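# Uncap the marker and set both parts on pads

## Task

Separate the cap from the marker. Then set the cap down on the yellow pad and the marker on the blue pad. For each item, its centre must sit well within its own pad, and no less than half of its length must lie above that pad.

## Robot and tools

Robot: two 6-joint arms with parallel grippers, left_arm and right_arm. Removing the cap likely needs one gripper holding the marker body while the other pulls the cap along the marker's axis.

Frames: in the scene frame the origin is at table-top height, halfway between the nominal arm bases. +z points up, +x points out over the table, and left_arm is on the +y side (this is unrelated to left or right in images). Calibrated bases in the scene frame: left_arm at (-0.003, +0.320, +0.038) m, right_arm at (+0.038, -0.251, +0.049) m. Both are almost unrotated, with up = +z. Every hand position, orientation and wrist-camera pose in a result is given in that arm's own base frame. Fixed cameras and the table use the scene frame. Reported hand poses can be a few cm off, more at long reach. end_effector_position is the point between the finger pads, about 1 cm short of the tips. The fingers point along the gripper's +z axis and open and close along its y axis.

Row layout: each row has 14 numbers in [-1, 1]. The first 7 are for left_arm and the last 7 for right_arm. Each arm's order is shoulder (joint2), elbow (joint3), wrist roll (joint6), wrist pitch (joint4), waist (joint1), wrist yaw (joint5), then gripper opening. The joint numbers are offsets, not poses. They count from the Joint targets as they stand when the action or move begins. Scale: 1.0 = 2.224 rad for shoulder, elbow and waist, and 8.485 rad for the three wrist joints. Opening is absolute: +1 fully open, -1 closed. To keep an arm still, send 0 for its joints and repeat its current opening; a 0 opening is a real command. Stated joint ranges (rad): waist -2.618 to 3.054, shoulder 0.000 to 3.142, elbow 0.000 to 3.142, wrist pitch -1.571 to 1.571, wrist yaw -1.571 to 1.571, wrist roll -2.094 to 2.094. An action asking any joint to go more than 0.059 rad beyond its range is rejected for both arms. The true limits may differ by up to 0.059 rad.

execute_actions(actions, cameras): actions is a list of actions. Each action is a table of up to 15 rows, and each row lasts one 1/30 s step. If a table is short, its last row holds until 15 steps pass, so one action is 0.5 s. Every row's offsets count from the targets at the action's start, not from the previous row. An empty list just returns state and images. cameras: omit, null or ["all"] for all cameras; [] for none.

move(target, speed, blend, opening_speed, blocking, cameras): target is one 14-number row or a list of up to 15 rows. Every row is an offset from the same starting Joint targets, not from the row before it. All joints move together, so the gripper traces a curve. Nothing is avoided along the path, including the other arm. speed is in rad/s for the joint that travels farthest, from 0.01 to 12.57, default 0.5; give one value or one per target. blend is in rad and rounds corners at intermediate targets. opening_speed is in opening units per second, 0.2 or more; use low values when closing on fragile items. A path takes at least 0.5 s and is cut off past 10 s. The finger values of the first target are sent at once; those of later targets are sent only once everything has come to rest there. blocking=false returns after about 0.5 s while the motion carries on. The result includes a move: line ending in done, off_target (resting more than 0.035 rad from target), moving, held or fault, plus limits=held if steps were withheld. Neither done nor off_target tells you about contact.

wait(seconds 0 to 10, cameras) lets the scene run with commands held. stop(cameras) brakes a running move; braking needs some room. zoom_image(camera, region=[x0, y0, x1, y1] in pixels, top-left origin, at most 504 by 504) magnifies that camera's latest image. read_manual(section="licences") returns licence text only. finished_scene(scene=1) ends the scene for good; the result must hold with the robot let go.

Cameras: cam_head_left, cam_head_right, cam_high, cam_low, cam_left_wrist, cam_right_wrist, each 896x504.

Results: Joint positions and Joint velocities have one block per arm in the joint order above (rad, rad/s), then the finger gap (m; 0.094 when fully open). "within noise" means the arm is still. Joint targets is the base for your next offsets. Tool commands lists the current gripper commands. grip_measured is the opening on the command scale; empty it can read up to about 2.7 mm wide. On a hard part it reads a little narrower than the part, and narrower still on small or round ones. Commanding about 0.05 below the touch reading (0.11 for small or round parts) squeezes at full force, roughly 50 to 64 N per pad. To release, command well above grip_measured. grip_effort_nm is motor effort in N m (negative = closing) and is not a pad force. Joint torques include the arm's own weight; numbers 1, 2 and 5 wrap at ±28 N m. "joint command not followed" means the clearance check changed or withheld targets. "joint sent to its limit" means a joint was clamped at its end.

Motion limits: each target stays within 0.339 rad (big joints) or 2.2 rad (wrist joints) of the measured angle. Targets that would move the gripper more than 200 mm away are scaled back. If an arm is pressing or has been dragged, command its targets back past its measured positions.

Avoid: dropping items, letting go while they still move, fast impacts and hard presses. Above all avoid contact between the two arms, including one gripper closing on the other's fingers; this can end the scene in failure. Anything leaving the table fails the task. Loose items may occasionally get nudged. Holding loads, long stretches or pushing against unreachable poses heats motors: MOTOR HOT comes at 75 °C, a fault that folds the arm at 90 °C, and the arm goes limp at 100 °C.

Each tool is called after ">>>" by a JSON object that holds its "api" and its "payload".

## Session

>>> {"api": "execute_actions", "payload": {"actions": []}}

Scene clock: 0.00 s.
left_arm: end_effector_position=(+0.4179, +0.0030, +0.0713) grip_measured=+1.000 grip_effort_nm=n/a end_effector_quat_wxyz=(+0.556, -0.029, +0.829, +0.043) | right_arm: end_effector_position=(+0.4202, -0.0424, +0.1252) grip_measured=+1.000 grip_effort_nm=n/a end_effector_quat_wxyz=(+0.637, +0.129, +0.755, -0.092)
Joint names: [shoulder, elbow, wrist roll, wrist pitch, waist, wrist yaw]
Joint positions: left_arm=[1.711 0.453 -0.025 0.865 -0.065 -0.164 0.094] | right_arm=[1.677 0.437 0.089 1.056 0.042 0.348 0.094]
Joint velocities: within noise
Joint torques (N m): no reading
Heat: left arm: 30 °C; right arm: 28 °C.
Joint targets: left_arm=[1.702 0.461 -0.026 0.868 -0.065 -0.165] | right_arm=[1.667 0.444 0.089 1.061 0.042 0.350]
Tool commands: left_gripper/opening=+1.0 right_gripper/opening=+1.0

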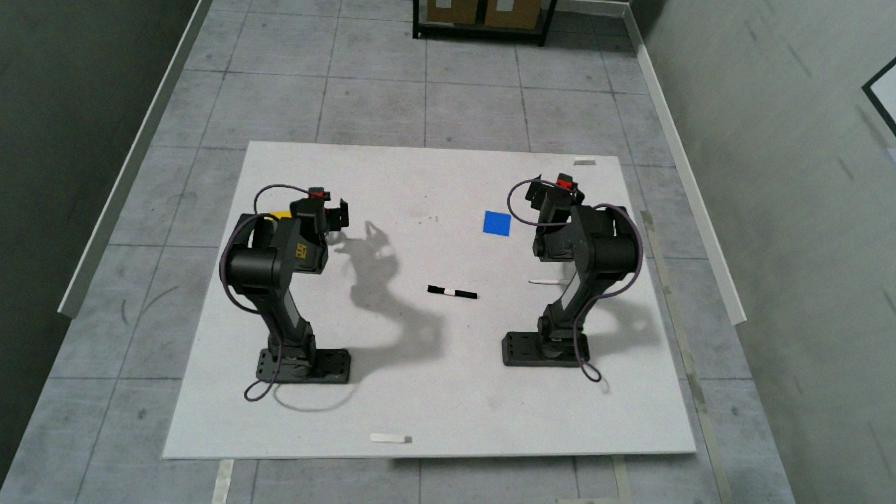

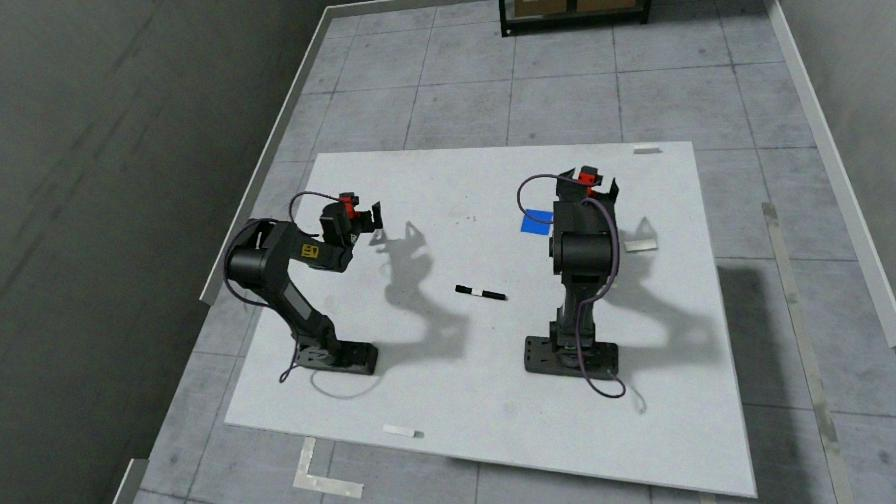

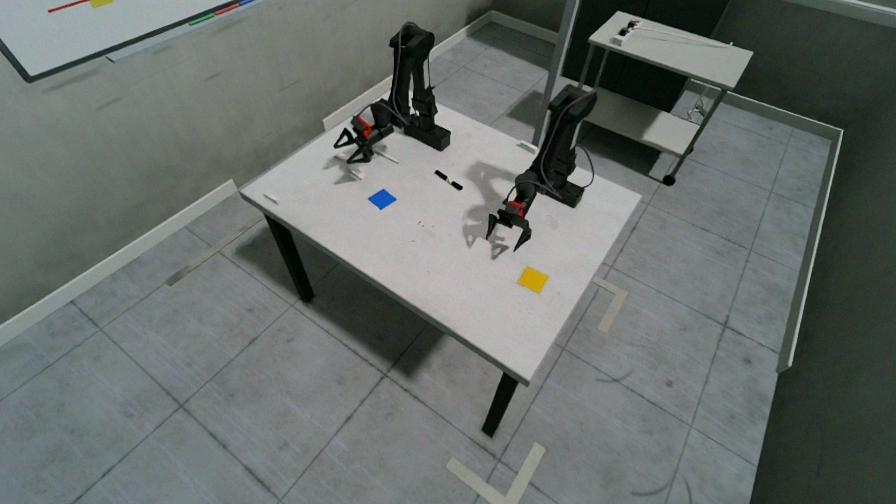

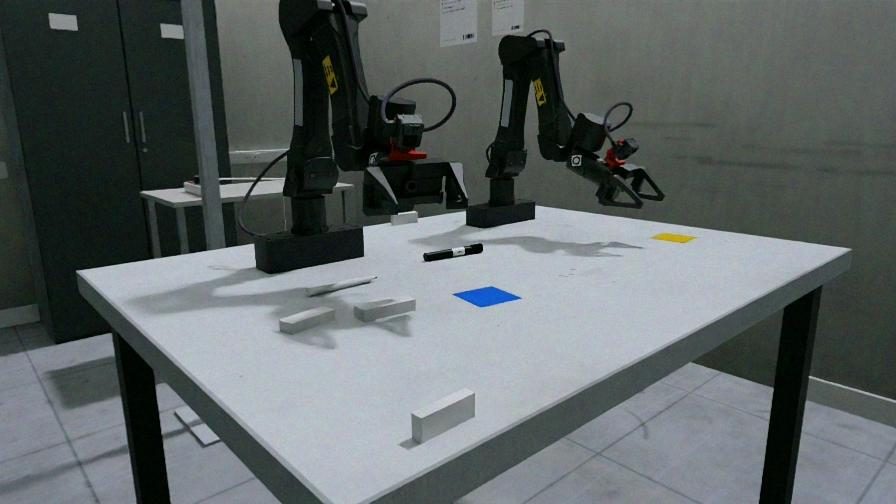

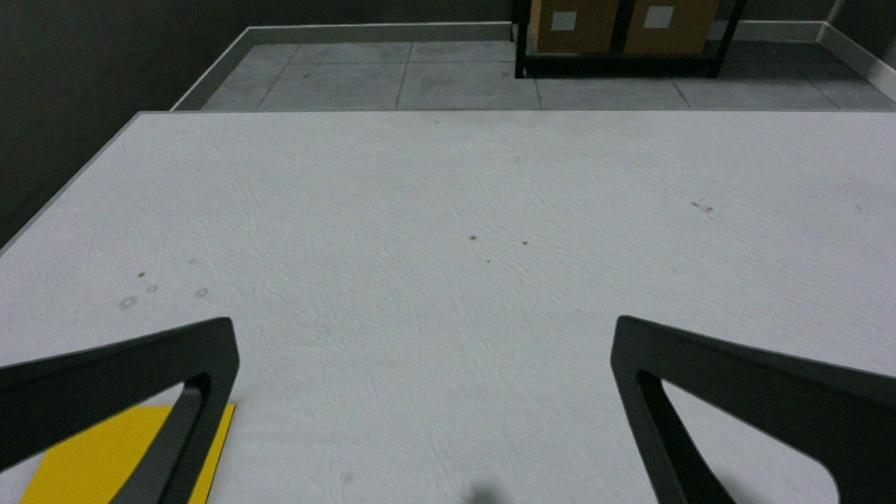

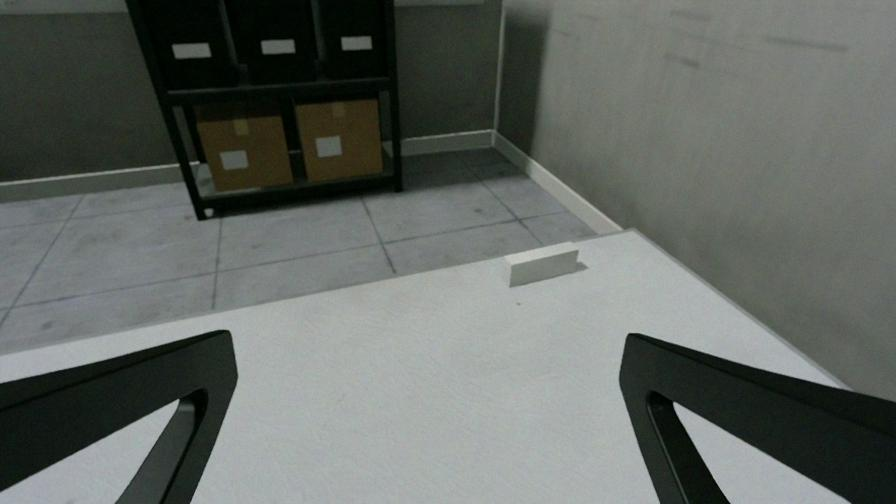

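>>> {"api": "zoom_image", "payload": {"camera": "cam_head_left", "region": [400, 260, 520, 330]}}

>>> {"api": "zoom_image", "payload": {"camera": "cam_low", "region": [380, 220, 540, 310]}}

>>> {"api": "zoom_image", "payload": {"camera": "cam_high", "region": [400, 150, 500, 210]}}

Scaled by 4.200.

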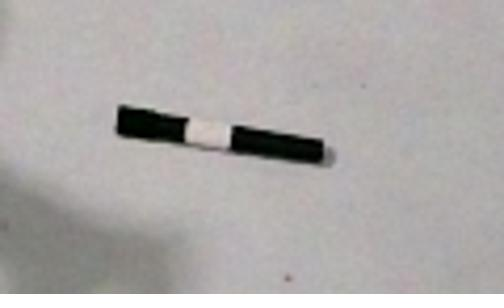

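Scaled by 3.150.

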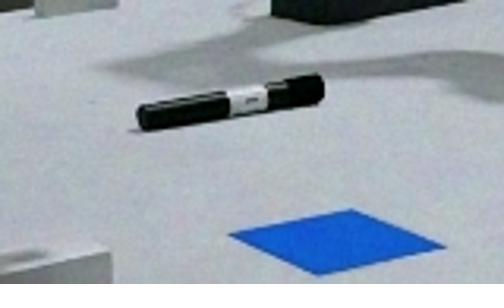

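Scaled by 5.040.

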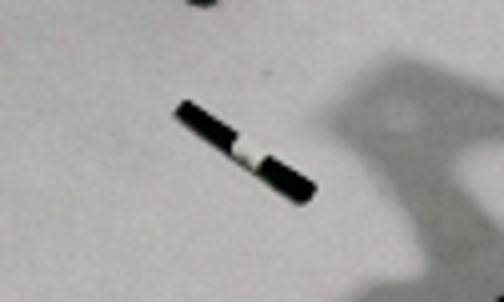

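>>> {"api": "move", "payload": {"target": [-0.0875, 0.1429, 0.1428, -0.1672, -0.1477, 0.1179, 1.0, -0.2955, 0.0562, -0.1152, -0.2204, 0.2019, -0.0909, 1.0], "speed": 1.2}}

Scene clock: 346.93 s.
left_arm: end_effector_position=(+0.2026, -0.2207, +0.0633) grip_measured=+1.000 grip_effort_nm=-0.007 end_effector_quat_wxyz=(+0.250, +0.676, +0.616, -0.318) | right_arm: end_effector_position=(+0.1375, +0.1506, +0.0558) grip_measured=+1.000 grip_effort_nm=-0.017 end_effector_quat_wxyz=(+0.171, -0.633, +0.737, +0.164)
Joint names: [shoulder, elbow, wrist roll, wrist pitch, waist, wrist yaw]
Joint positions: left_arm=[1.532 0.745 1.172 -0.545 -0.388 0.807 0.094] | right_arm=[1.028 0.535 -0.879 -0.802 0.483 -0.394 0.094]
Joint velocities: within noise
Joint torques (N m): left_arm=[-6.9 8.69 0.13 0.52 -0.46 0.67] | right_arm=[-2.86 8.39 -0.15 0.45 0.68 -0.52]
Heat: left arm: 34 °C; right arm: 41 °C.
Joint targets: left_arm=[1.507 0.779 1.186 -0.551 -0.393 0.835] | right_arm=[1.010 0.569 -0.889 -0.809 0.491 -0.421]
move: done

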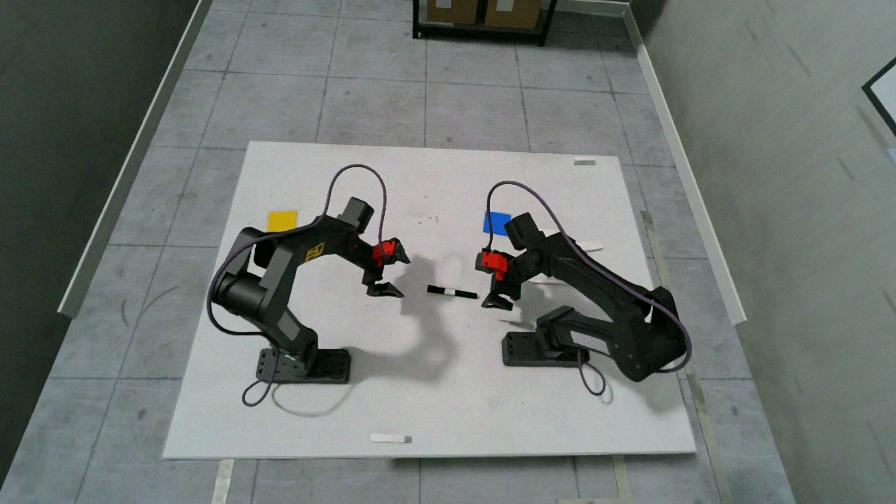

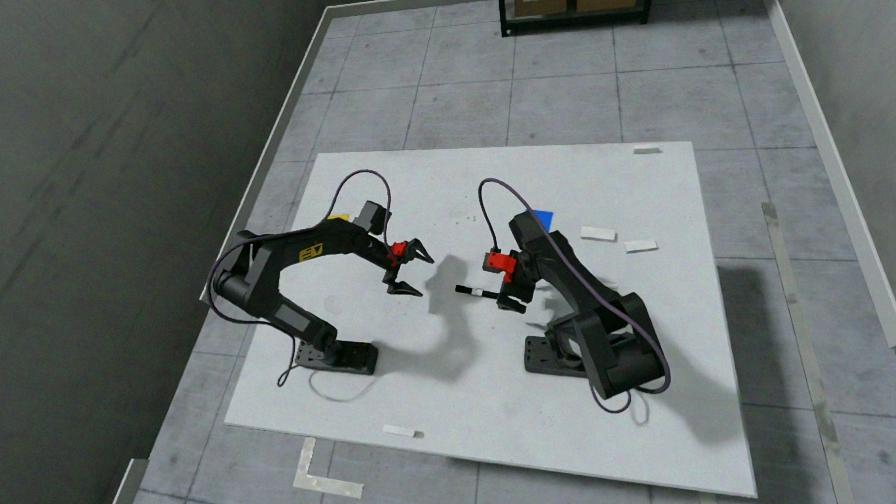

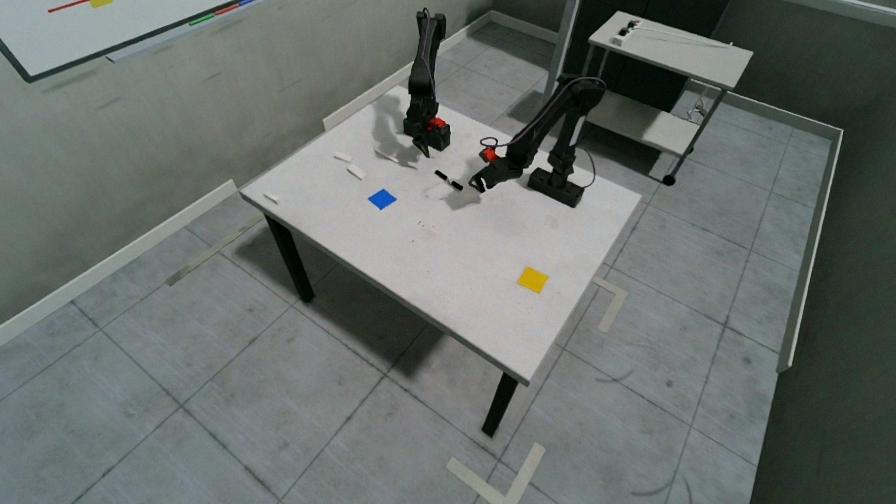

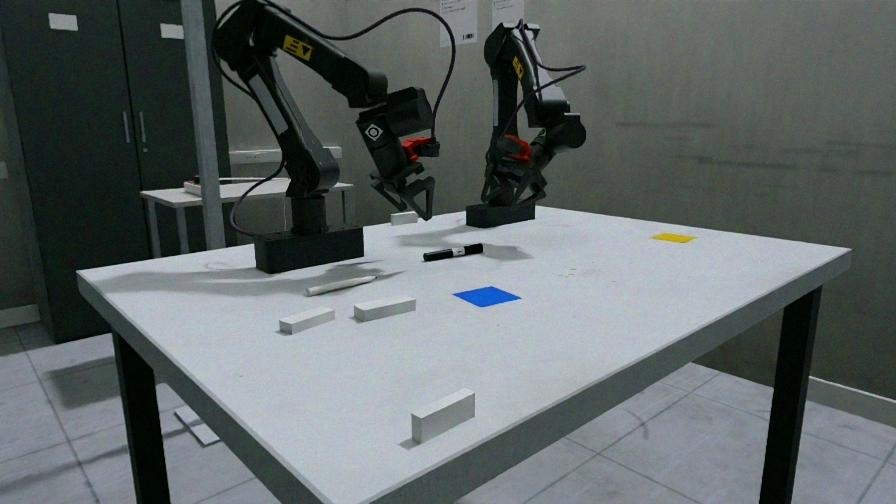

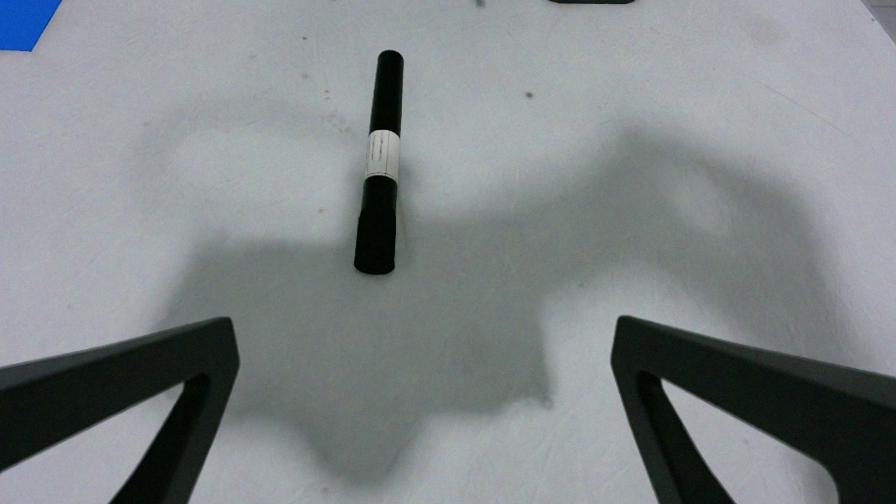

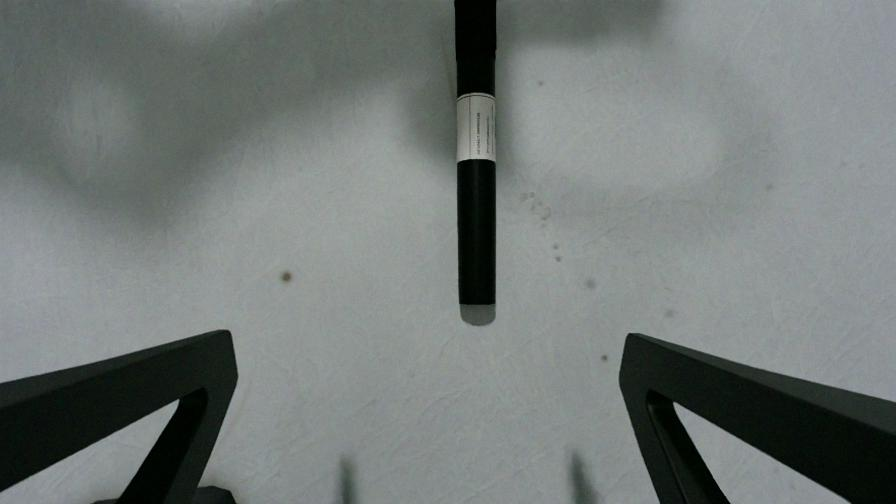

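>>> {"api": "zoom_image", "payload": {"camera": "cam_left_wrist", "region": [310, 30, 470, 290]}}

Scaled by 1.938.

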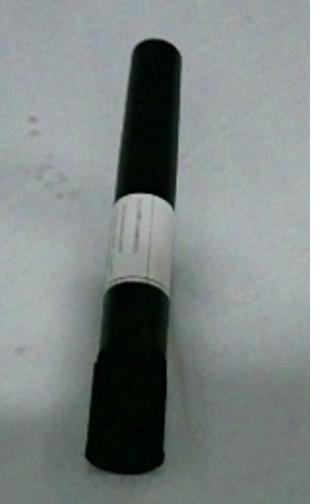

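>>> {"api": "move", "payload": {"target": [0.1023, -0.0205, -0.0144, 0.0501, -0.0392, -0.0006, 1.0, 0.0734, -0.0661, -0.0072, 0.0392, -0.0265, -0.0050, 1.0], "speed": 0.6}}

Scene clock: 483.97 s.
left_arm: end_effector_position=(+0.2359, -0.2653, +0.0350) grip_measured=+1.000 grip_effort_nm=-0.017 end_effector_quat_wxyz=(+0.309, +0.689, +0.580, -0.306) | right_arm: end_effector_position=(+0.1620, +0.1601, +0.0227) grip_measured=+1.000 grip_effort_nm=-0.022 end_effector_quat_wxyz=(+0.211, -0.641, +0.719, +0.165)
Joint names: [shoulder, elbow, wrist roll, wrist pitch, waist, wrist yaw]
Joint positions: left_arm=[1.727 0.745 1.071 -0.138 -0.475 0.808 0.094] | right_arm=[1.167 0.432 -0.941 -0.499 0.439 -0.435 0.094]
Joint velocities: within noise
Joint torques (N m): left_arm=[-5.91 3.95 -0.08 1.05 -0.42 0.62] | right_arm=[-1.66 4.42 -0.11 0.85 -0.76 -0.53]
Heat: left arm: 34 °C; right arm: 33 °C.
Joint targets: left_arm=[1.735 0.733 1.064 -0.126 -0.481 0.830] | right_arm=[1.173 0.422 -0.950 -0.476 0.432 -0.464]
move: done

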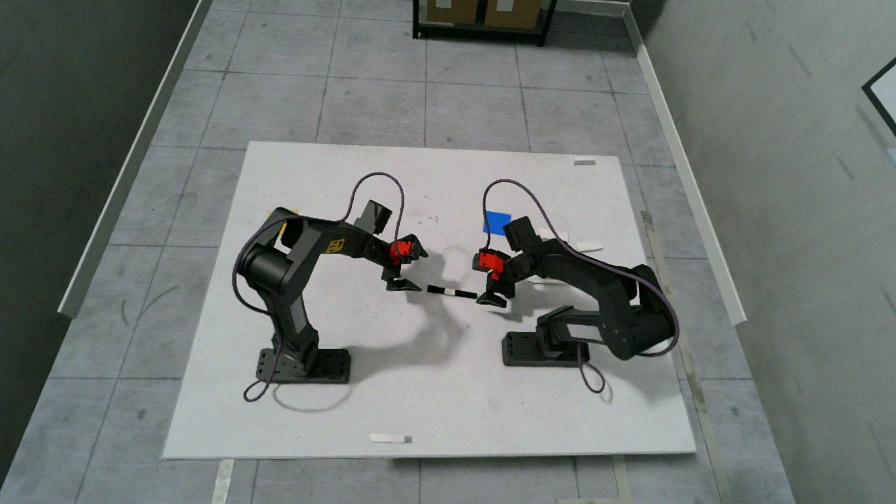

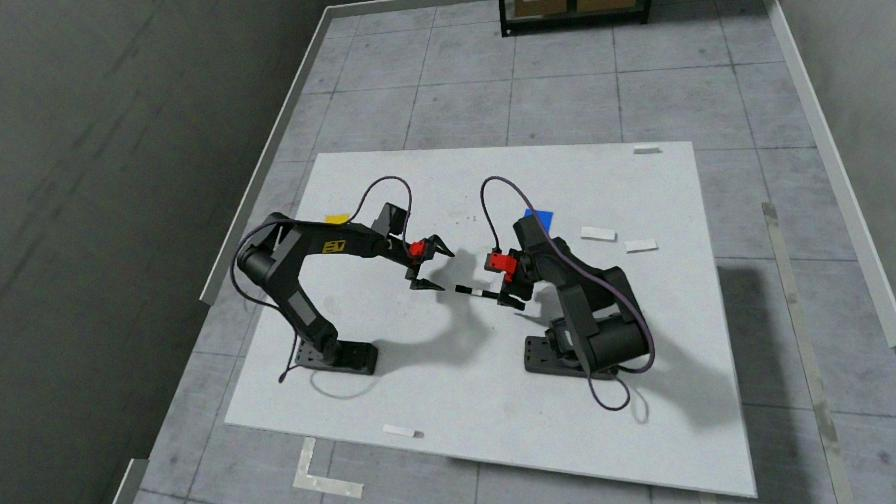

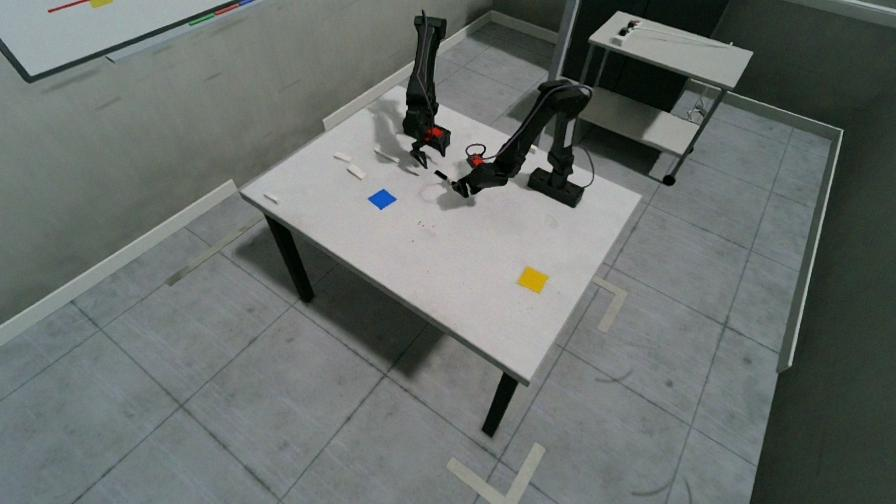

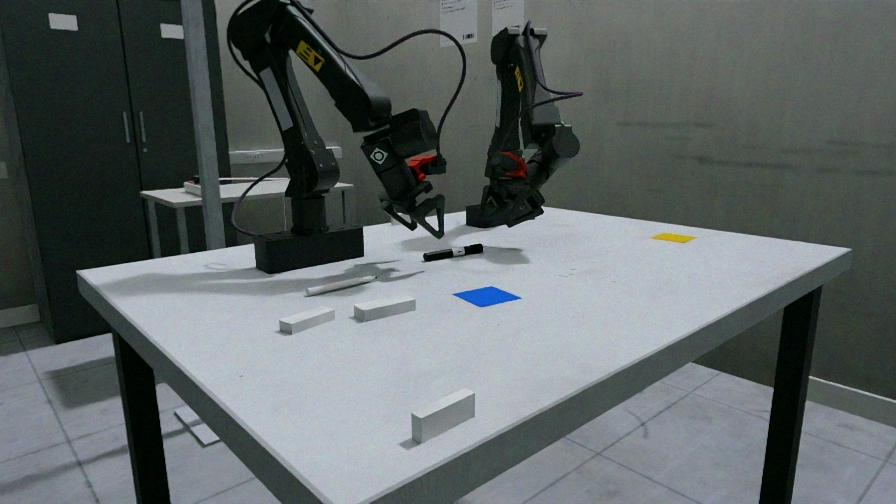

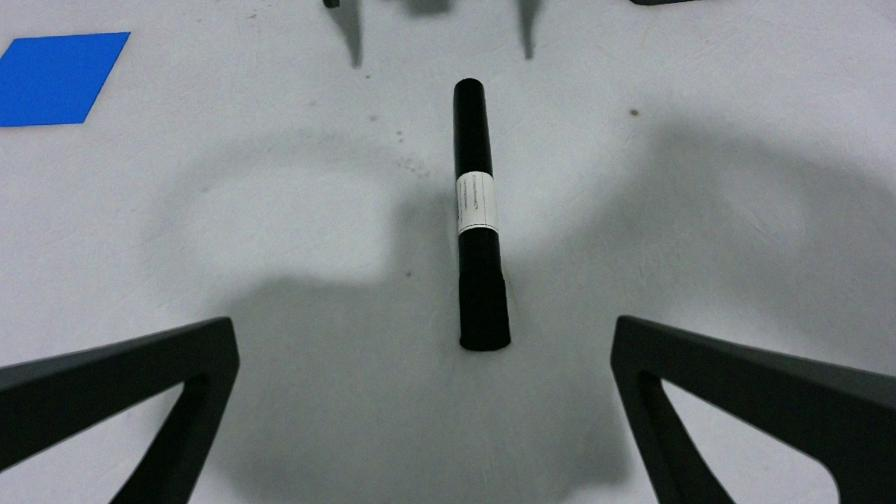

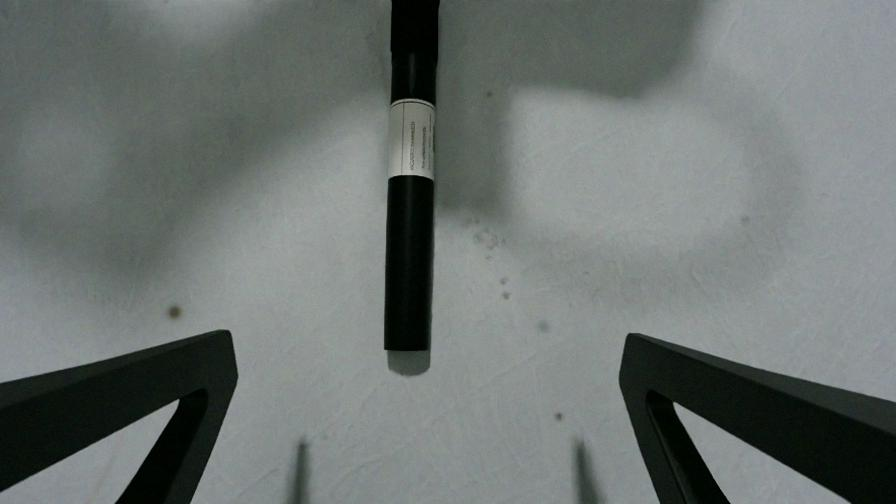

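>>> {"api": "move", "payload": {"target": [0.0569, -0.0210, -0.01439, 0.02166, -0.0356, -0.00994, 1.0, 0.0704, -0.0346, 0.00924, 0.02537, 0.0290, 0.0080, 1.0], "speed": 0.5, "cameras": ["cam_low", "cam_left_wrist", "cam_right_wrist"]}}

Scene clock: 562.83 s.
left_arm: end_effector_position=(+0.2242, -0.2781, -0.0097) grip_measured=+1.000 grip_effort_nm=-0.007 end_effector_quat_wxyz=(+0.277, +0.681, +0.608, -0.300) | right_arm: end_effector_position=(+0.1583, +0.1625, -0.0168) grip_measured=+1.000 grip_effort_nm=-0.027 end_effector_quat_wxyz=(+0.188, -0.635, +0.733, +0.159)
Joint names: [shoulder, elbow, wrist roll, wrist pitch, waist, wrist yaw]
Joint positions: left_arm=[1.853 0.698 0.95 0.044 -0.555 0.732 0.094] | right_arm=[1.322 0.353 -0.875 -0.286 0.489 -0.392 0.094]
Joint velocities: within noise
Joint torques (N m): left_arm=[-6.3 3.19 -0.07 1.08 -0.42 0.45] | right_arm=[-2.15 3.81 0.05 0.82 0.57 -0.29]
Heat: left arm: 35 °C; right arm: 32 °C.
Joint targets: left_arm=[1.861 0.687 0.942 0.058 -0.560 0.746] | right_arm=[1.330 0.345 -0.871 -0.260 0.496 -0.396]
move: done
Images, in order (width x height): cam_low 896x504, cam_left_wrist 896x504, cam_right_wrist 896x504.

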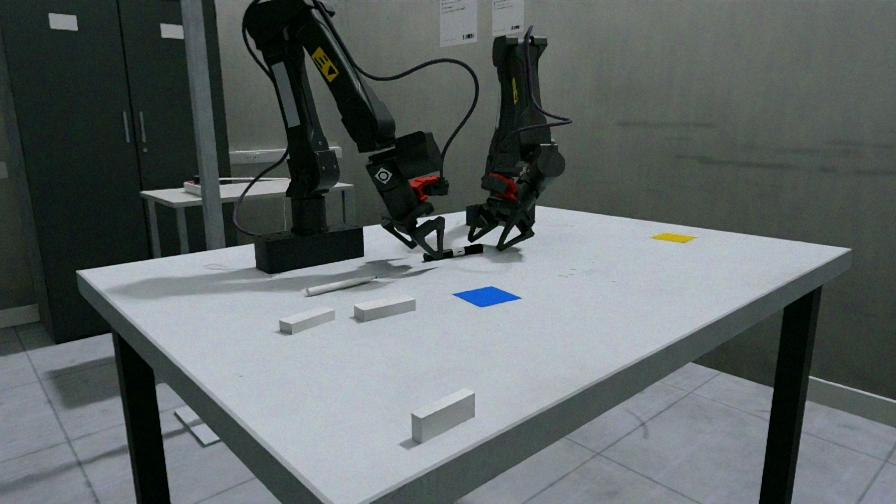

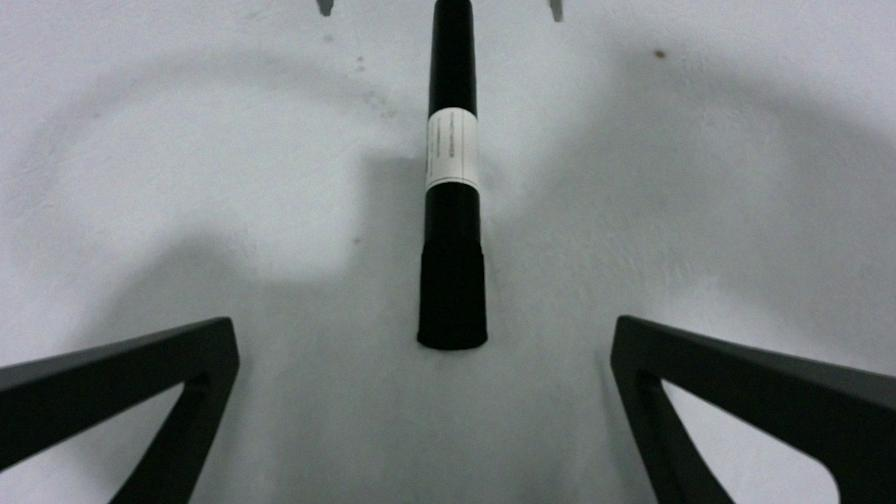

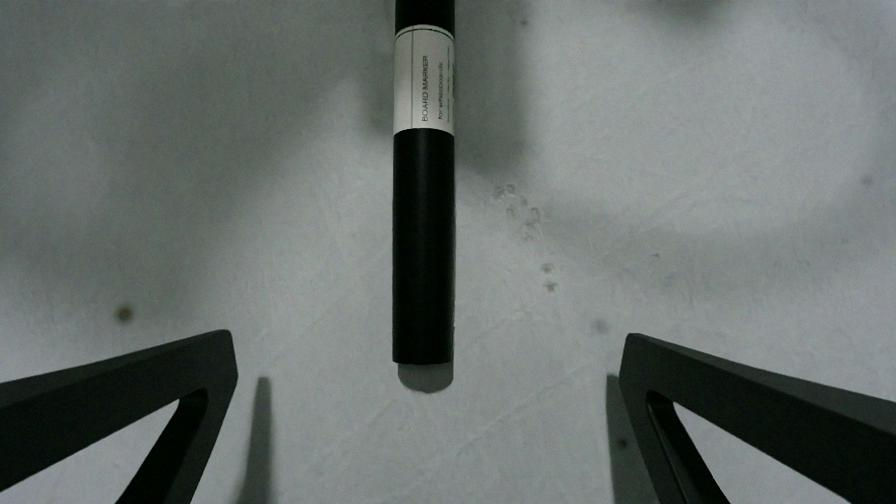

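>>> {"api": "zoom_image", "payload": {"camera": "cam_low", "region": [370, 190, 560, 290]}}

>>> {"api": "zoom_image", "payload": {"camera": "cam_left_wrist", "region": [380, 160, 530, 370]}}

Scaled by 2.653.

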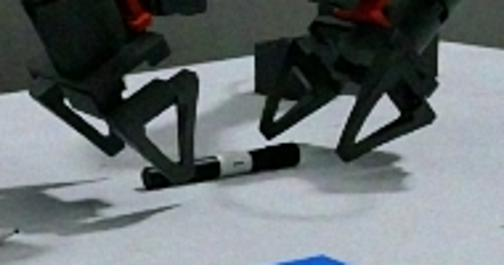

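Scaled by 2.400.

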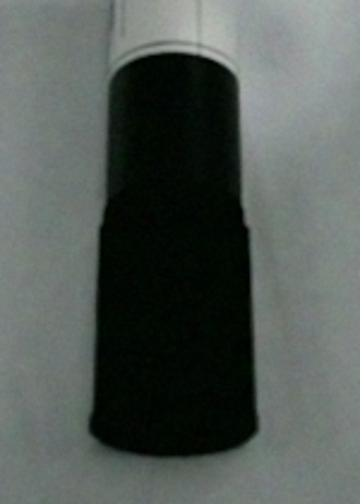

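>>> {"api": "move", "payload": {"target": [0.0255, 0.0, -0.00728, 0.0119, -0.0209, 0.0, 1.0, 0.0357, -0.0073, 0.00356, 0.0139, 0.01785, 0.0, 1.0], "speed": 0.3, "cameras": ["cam_low", "cam_left_wrist", "cam_right_wrist"]}}

Scene clock: 621.60 s.
left_arm: end_effector_position=(+0.2204, -0.2943, -0.0173) grip_measured=+1.000 grip_effort_nm=-0.017 end_effector_quat_wxyz=(+0.281, +0.679, +0.604, -0.309) | right_arm: end_effector_position=(+0.1597, +0.1731, -0.0275) grip_measured=+1.000 grip_effort_nm=-0.022 end_effector_quat_wxyz=(+0.194, -0.639, +0.727, +0.163)
Joint names: [shoulder, elbow, wrist roll, wrist pitch, waist, wrist yaw]
Joint positions: left_arm=[1.906 0.698 0.888 0.144 -0.601 0.731 0.094] | right_arm=[1.4 0.339 -0.846 -0.17 0.529 -0.39 0.094]
Joint velocities: within noise
Joint torques (N m): left_arm=[-6.34 3.03 -0.11 1.15 -0.5 0.48] | right_arm=[-2.26 3.3 0.02 0.85 0.65 -0.24]
Heat: left arm: 34 °C; right arm: 33 °C.
Joint targets: left_arm=[1.918 0.687 0.880 0.158 -0.606 0.746] | right_arm=[1.409 0.329 -0.841 -0.143 0.536 -0.396]
move: done
Images, in order (width x height): cam_low 896x504, cam_left_wrist 896x504, cam_right_wrist 896x504.

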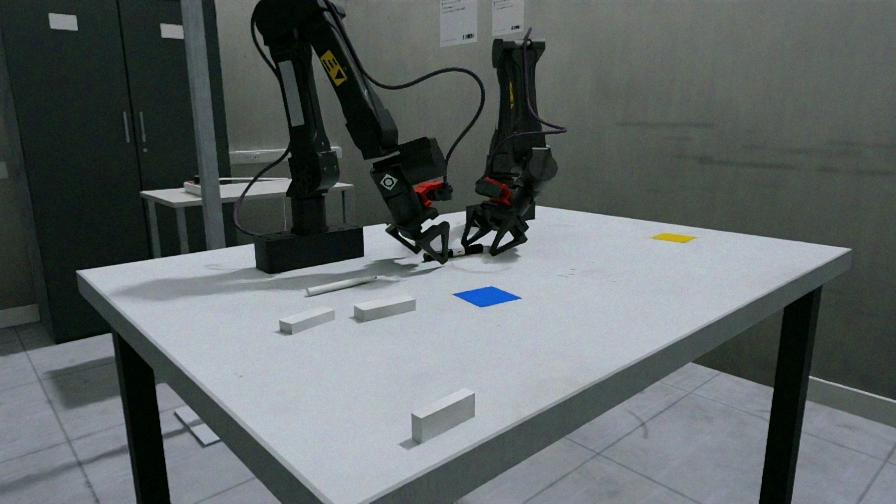

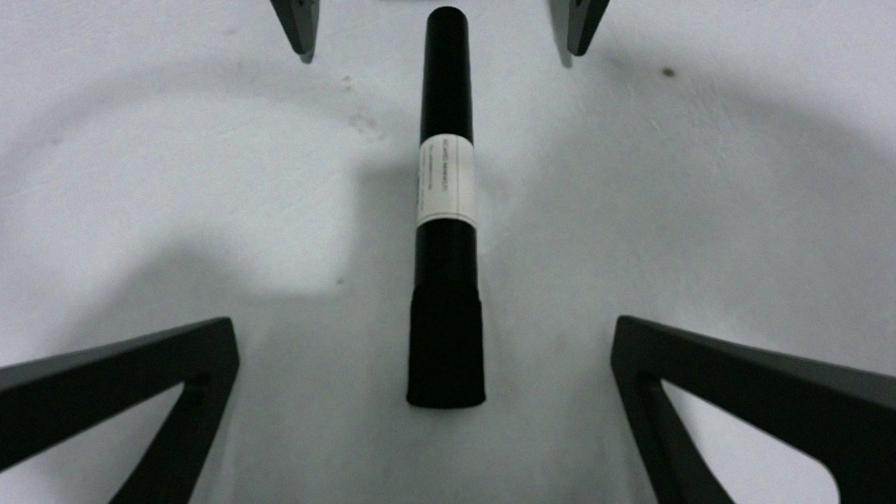

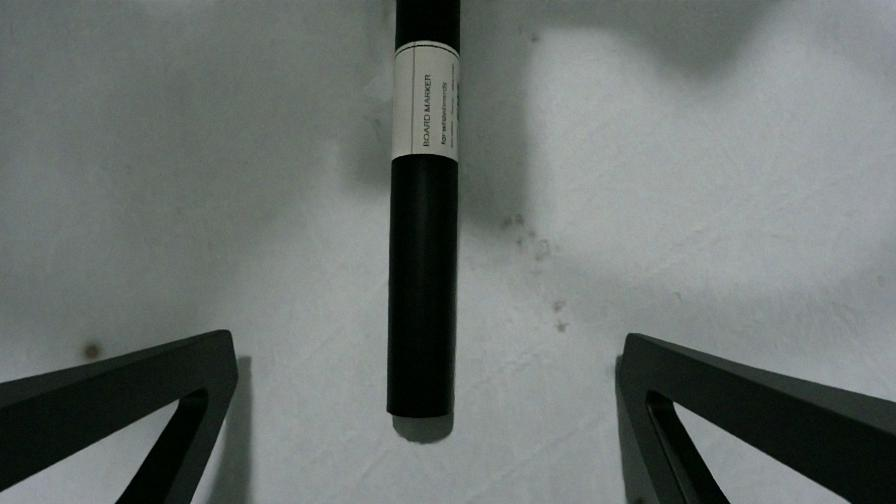

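>>> {"api": "move", "payload": {"target": [0.01857, 0.0, -0.00475, 0.00791, -0.01439, 0.0, 1.0, 0.02424, -0.0068, 0.00296, 0.00907, 0.0116, -0.00224, 1.0], "speed": 0.2, "cameras": ["cam_low", "cam_left_wrist", "cam_right_wrist"]}}

Scene clock: 655.30 s.
left_arm: end_effector_position=(+0.2174, -0.3064, -0.0204) grip_measured=+1.000 grip_effort_nm=-0.007 end_effector_quat_wxyz=(+0.289, +0.678, +0.597, -0.318) | right_arm: end_effector_position=(+0.1635, +0.1830, -0.0313) grip_measured=+1.000 grip_effort_nm=-0.022 end_effector_quat_wxyz=(+0.209, -0.640, +0.720, +0.167)
Joint names: [shoulder, elbow, wrist roll, wrist pitch, waist, wrist yaw]
Joint positions: left_arm=[1.94 0.698 0.848 0.22 -0.632 0.737 0.094] | right_arm=[1.446 0.329 -0.824 -0.075 0.553 -0.396 0.094]
Joint velocities: within noise
Joint torques (N m): left_arm=[-6.26 2.91 -0.1 1.1 -0.66 0.38] | right_arm=[-1.98 2.85 0.08 0.77 0.8 -0.35]
Heat: left arm: 35 °C; right arm: 32 °C.
Joint targets: left_arm=[1.959 0.687 0.840 0.226 -0.638 0.746] | right_arm=[1.463 0.314 -0.816 -0.066 0.562 -0.415]
move: done
Images, in order (width x height): cam_low 896x504, cam_left_wrist 896x504, cam_right_wrist 896x504.

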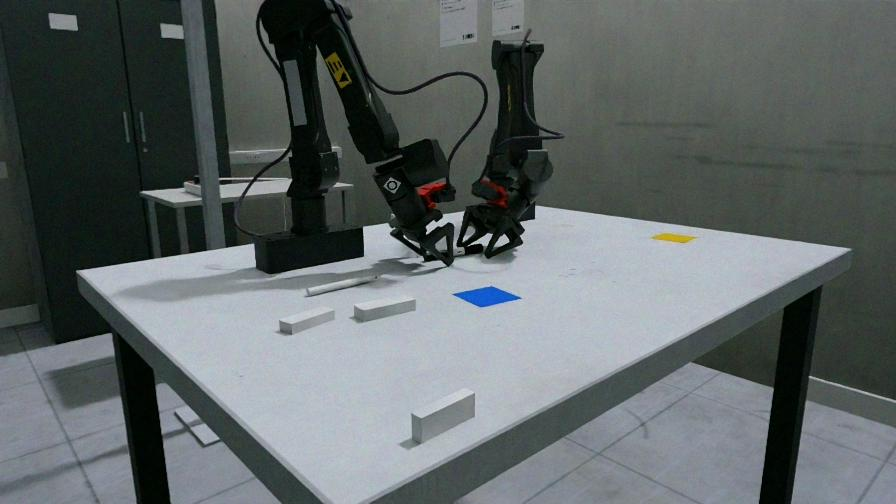

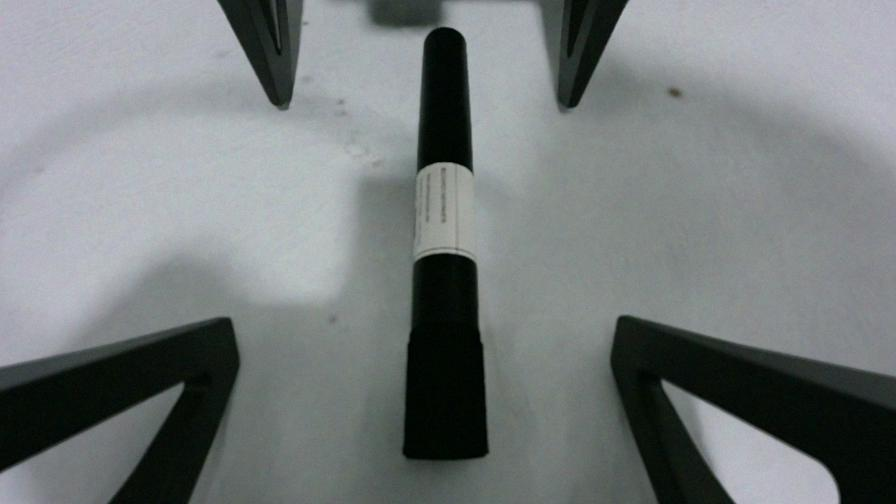

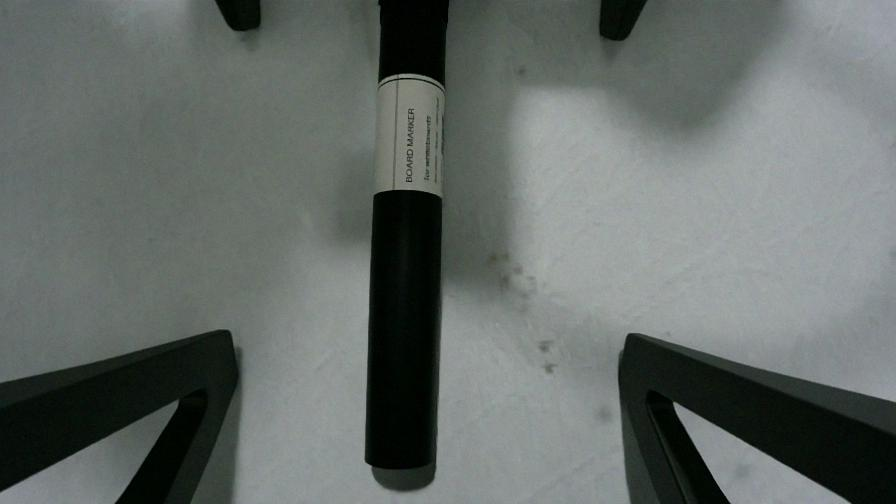

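>>> {"api": "move", "payload": {"target": [0.0033, -0.0005, 0.0, -0.0025, -0.0005, -0.0014, 1.0, 0.0036, -0.0023, 0.00035, -0.0041, 0.0008, -0.0005, 1.0], "speed": 0.2, "cameras": ["cam_left_wrist", "cam_right_wrist"]}}

Scene clock: 686.90 s.
left_arm: end_effector_position=(+0.2173, -0.3063, -0.0208) grip_measured=+1.000 grip_effort_nm=-0.012 end_effector_quat_wxyz=(+0.288, +0.677, +0.598, -0.318) | right_arm: end_effector_position=(+0.1630, +0.1831, -0.0316) grip_measured=+1.000 grip_effort_nm=-0.022 end_effector_quat_wxyz=(+0.208, -0.640, +0.720, +0.168)
Joint names: [shoulder, elbow, wrist roll, wrist pitch, waist, wrist yaw]
Joint positions: left_arm=[1.942 0.698 0.847 0.22 -0.632 0.737 0.094] | right_arm=[1.448 0.329 -0.823 -0.074 0.554 -0.398 0.094]
Joint velocities: within noise
Joint torques (N m): left_arm=[-5.61 2.86 -0.12 0.88 -0.72 0.28] | right_arm=[-1.61 2.41 0.07 0.43 0.96 -0.42]
Heat: left arm: 35 °C; right arm: 32 °C.
Joint targets: left_arm=[1.967 0.685 0.840 0.205 -0.639 0.734] | right_arm=[1.471 0.309 -0.813 -0.100 0.564 -0.419]
move: done
Images, in order (width x height): cam_left_wrist 896x504, cam_right_wrist 896x504.

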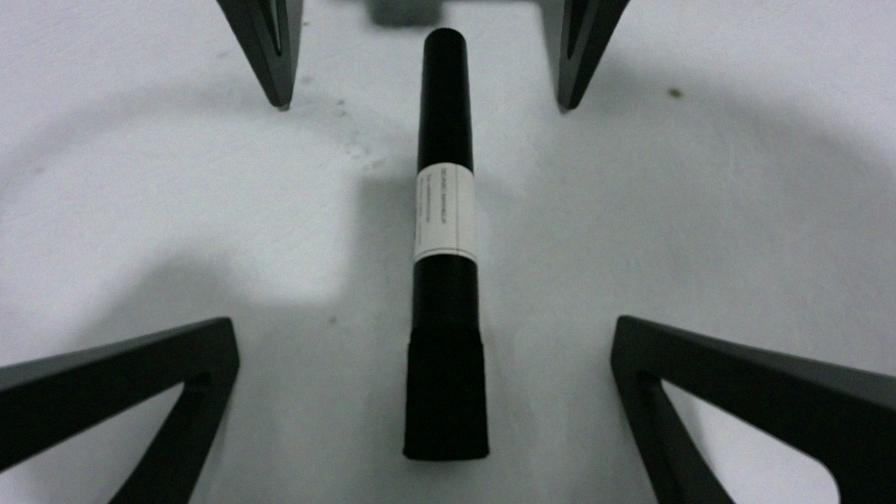

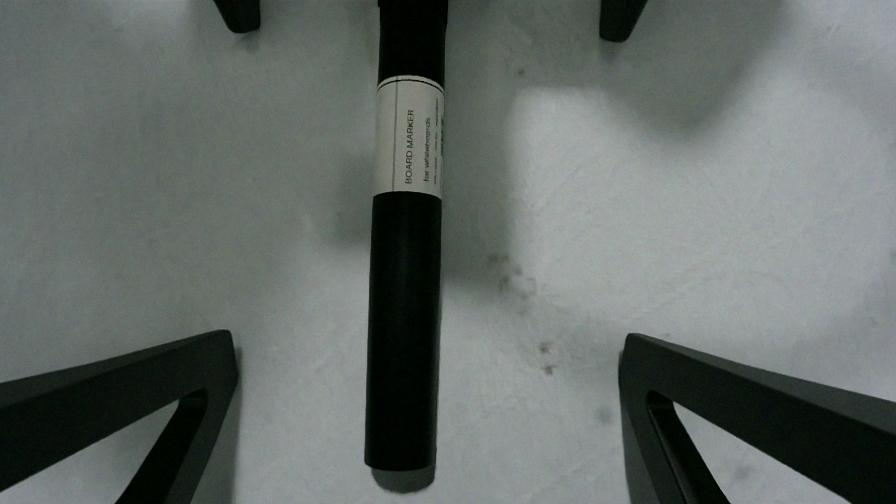

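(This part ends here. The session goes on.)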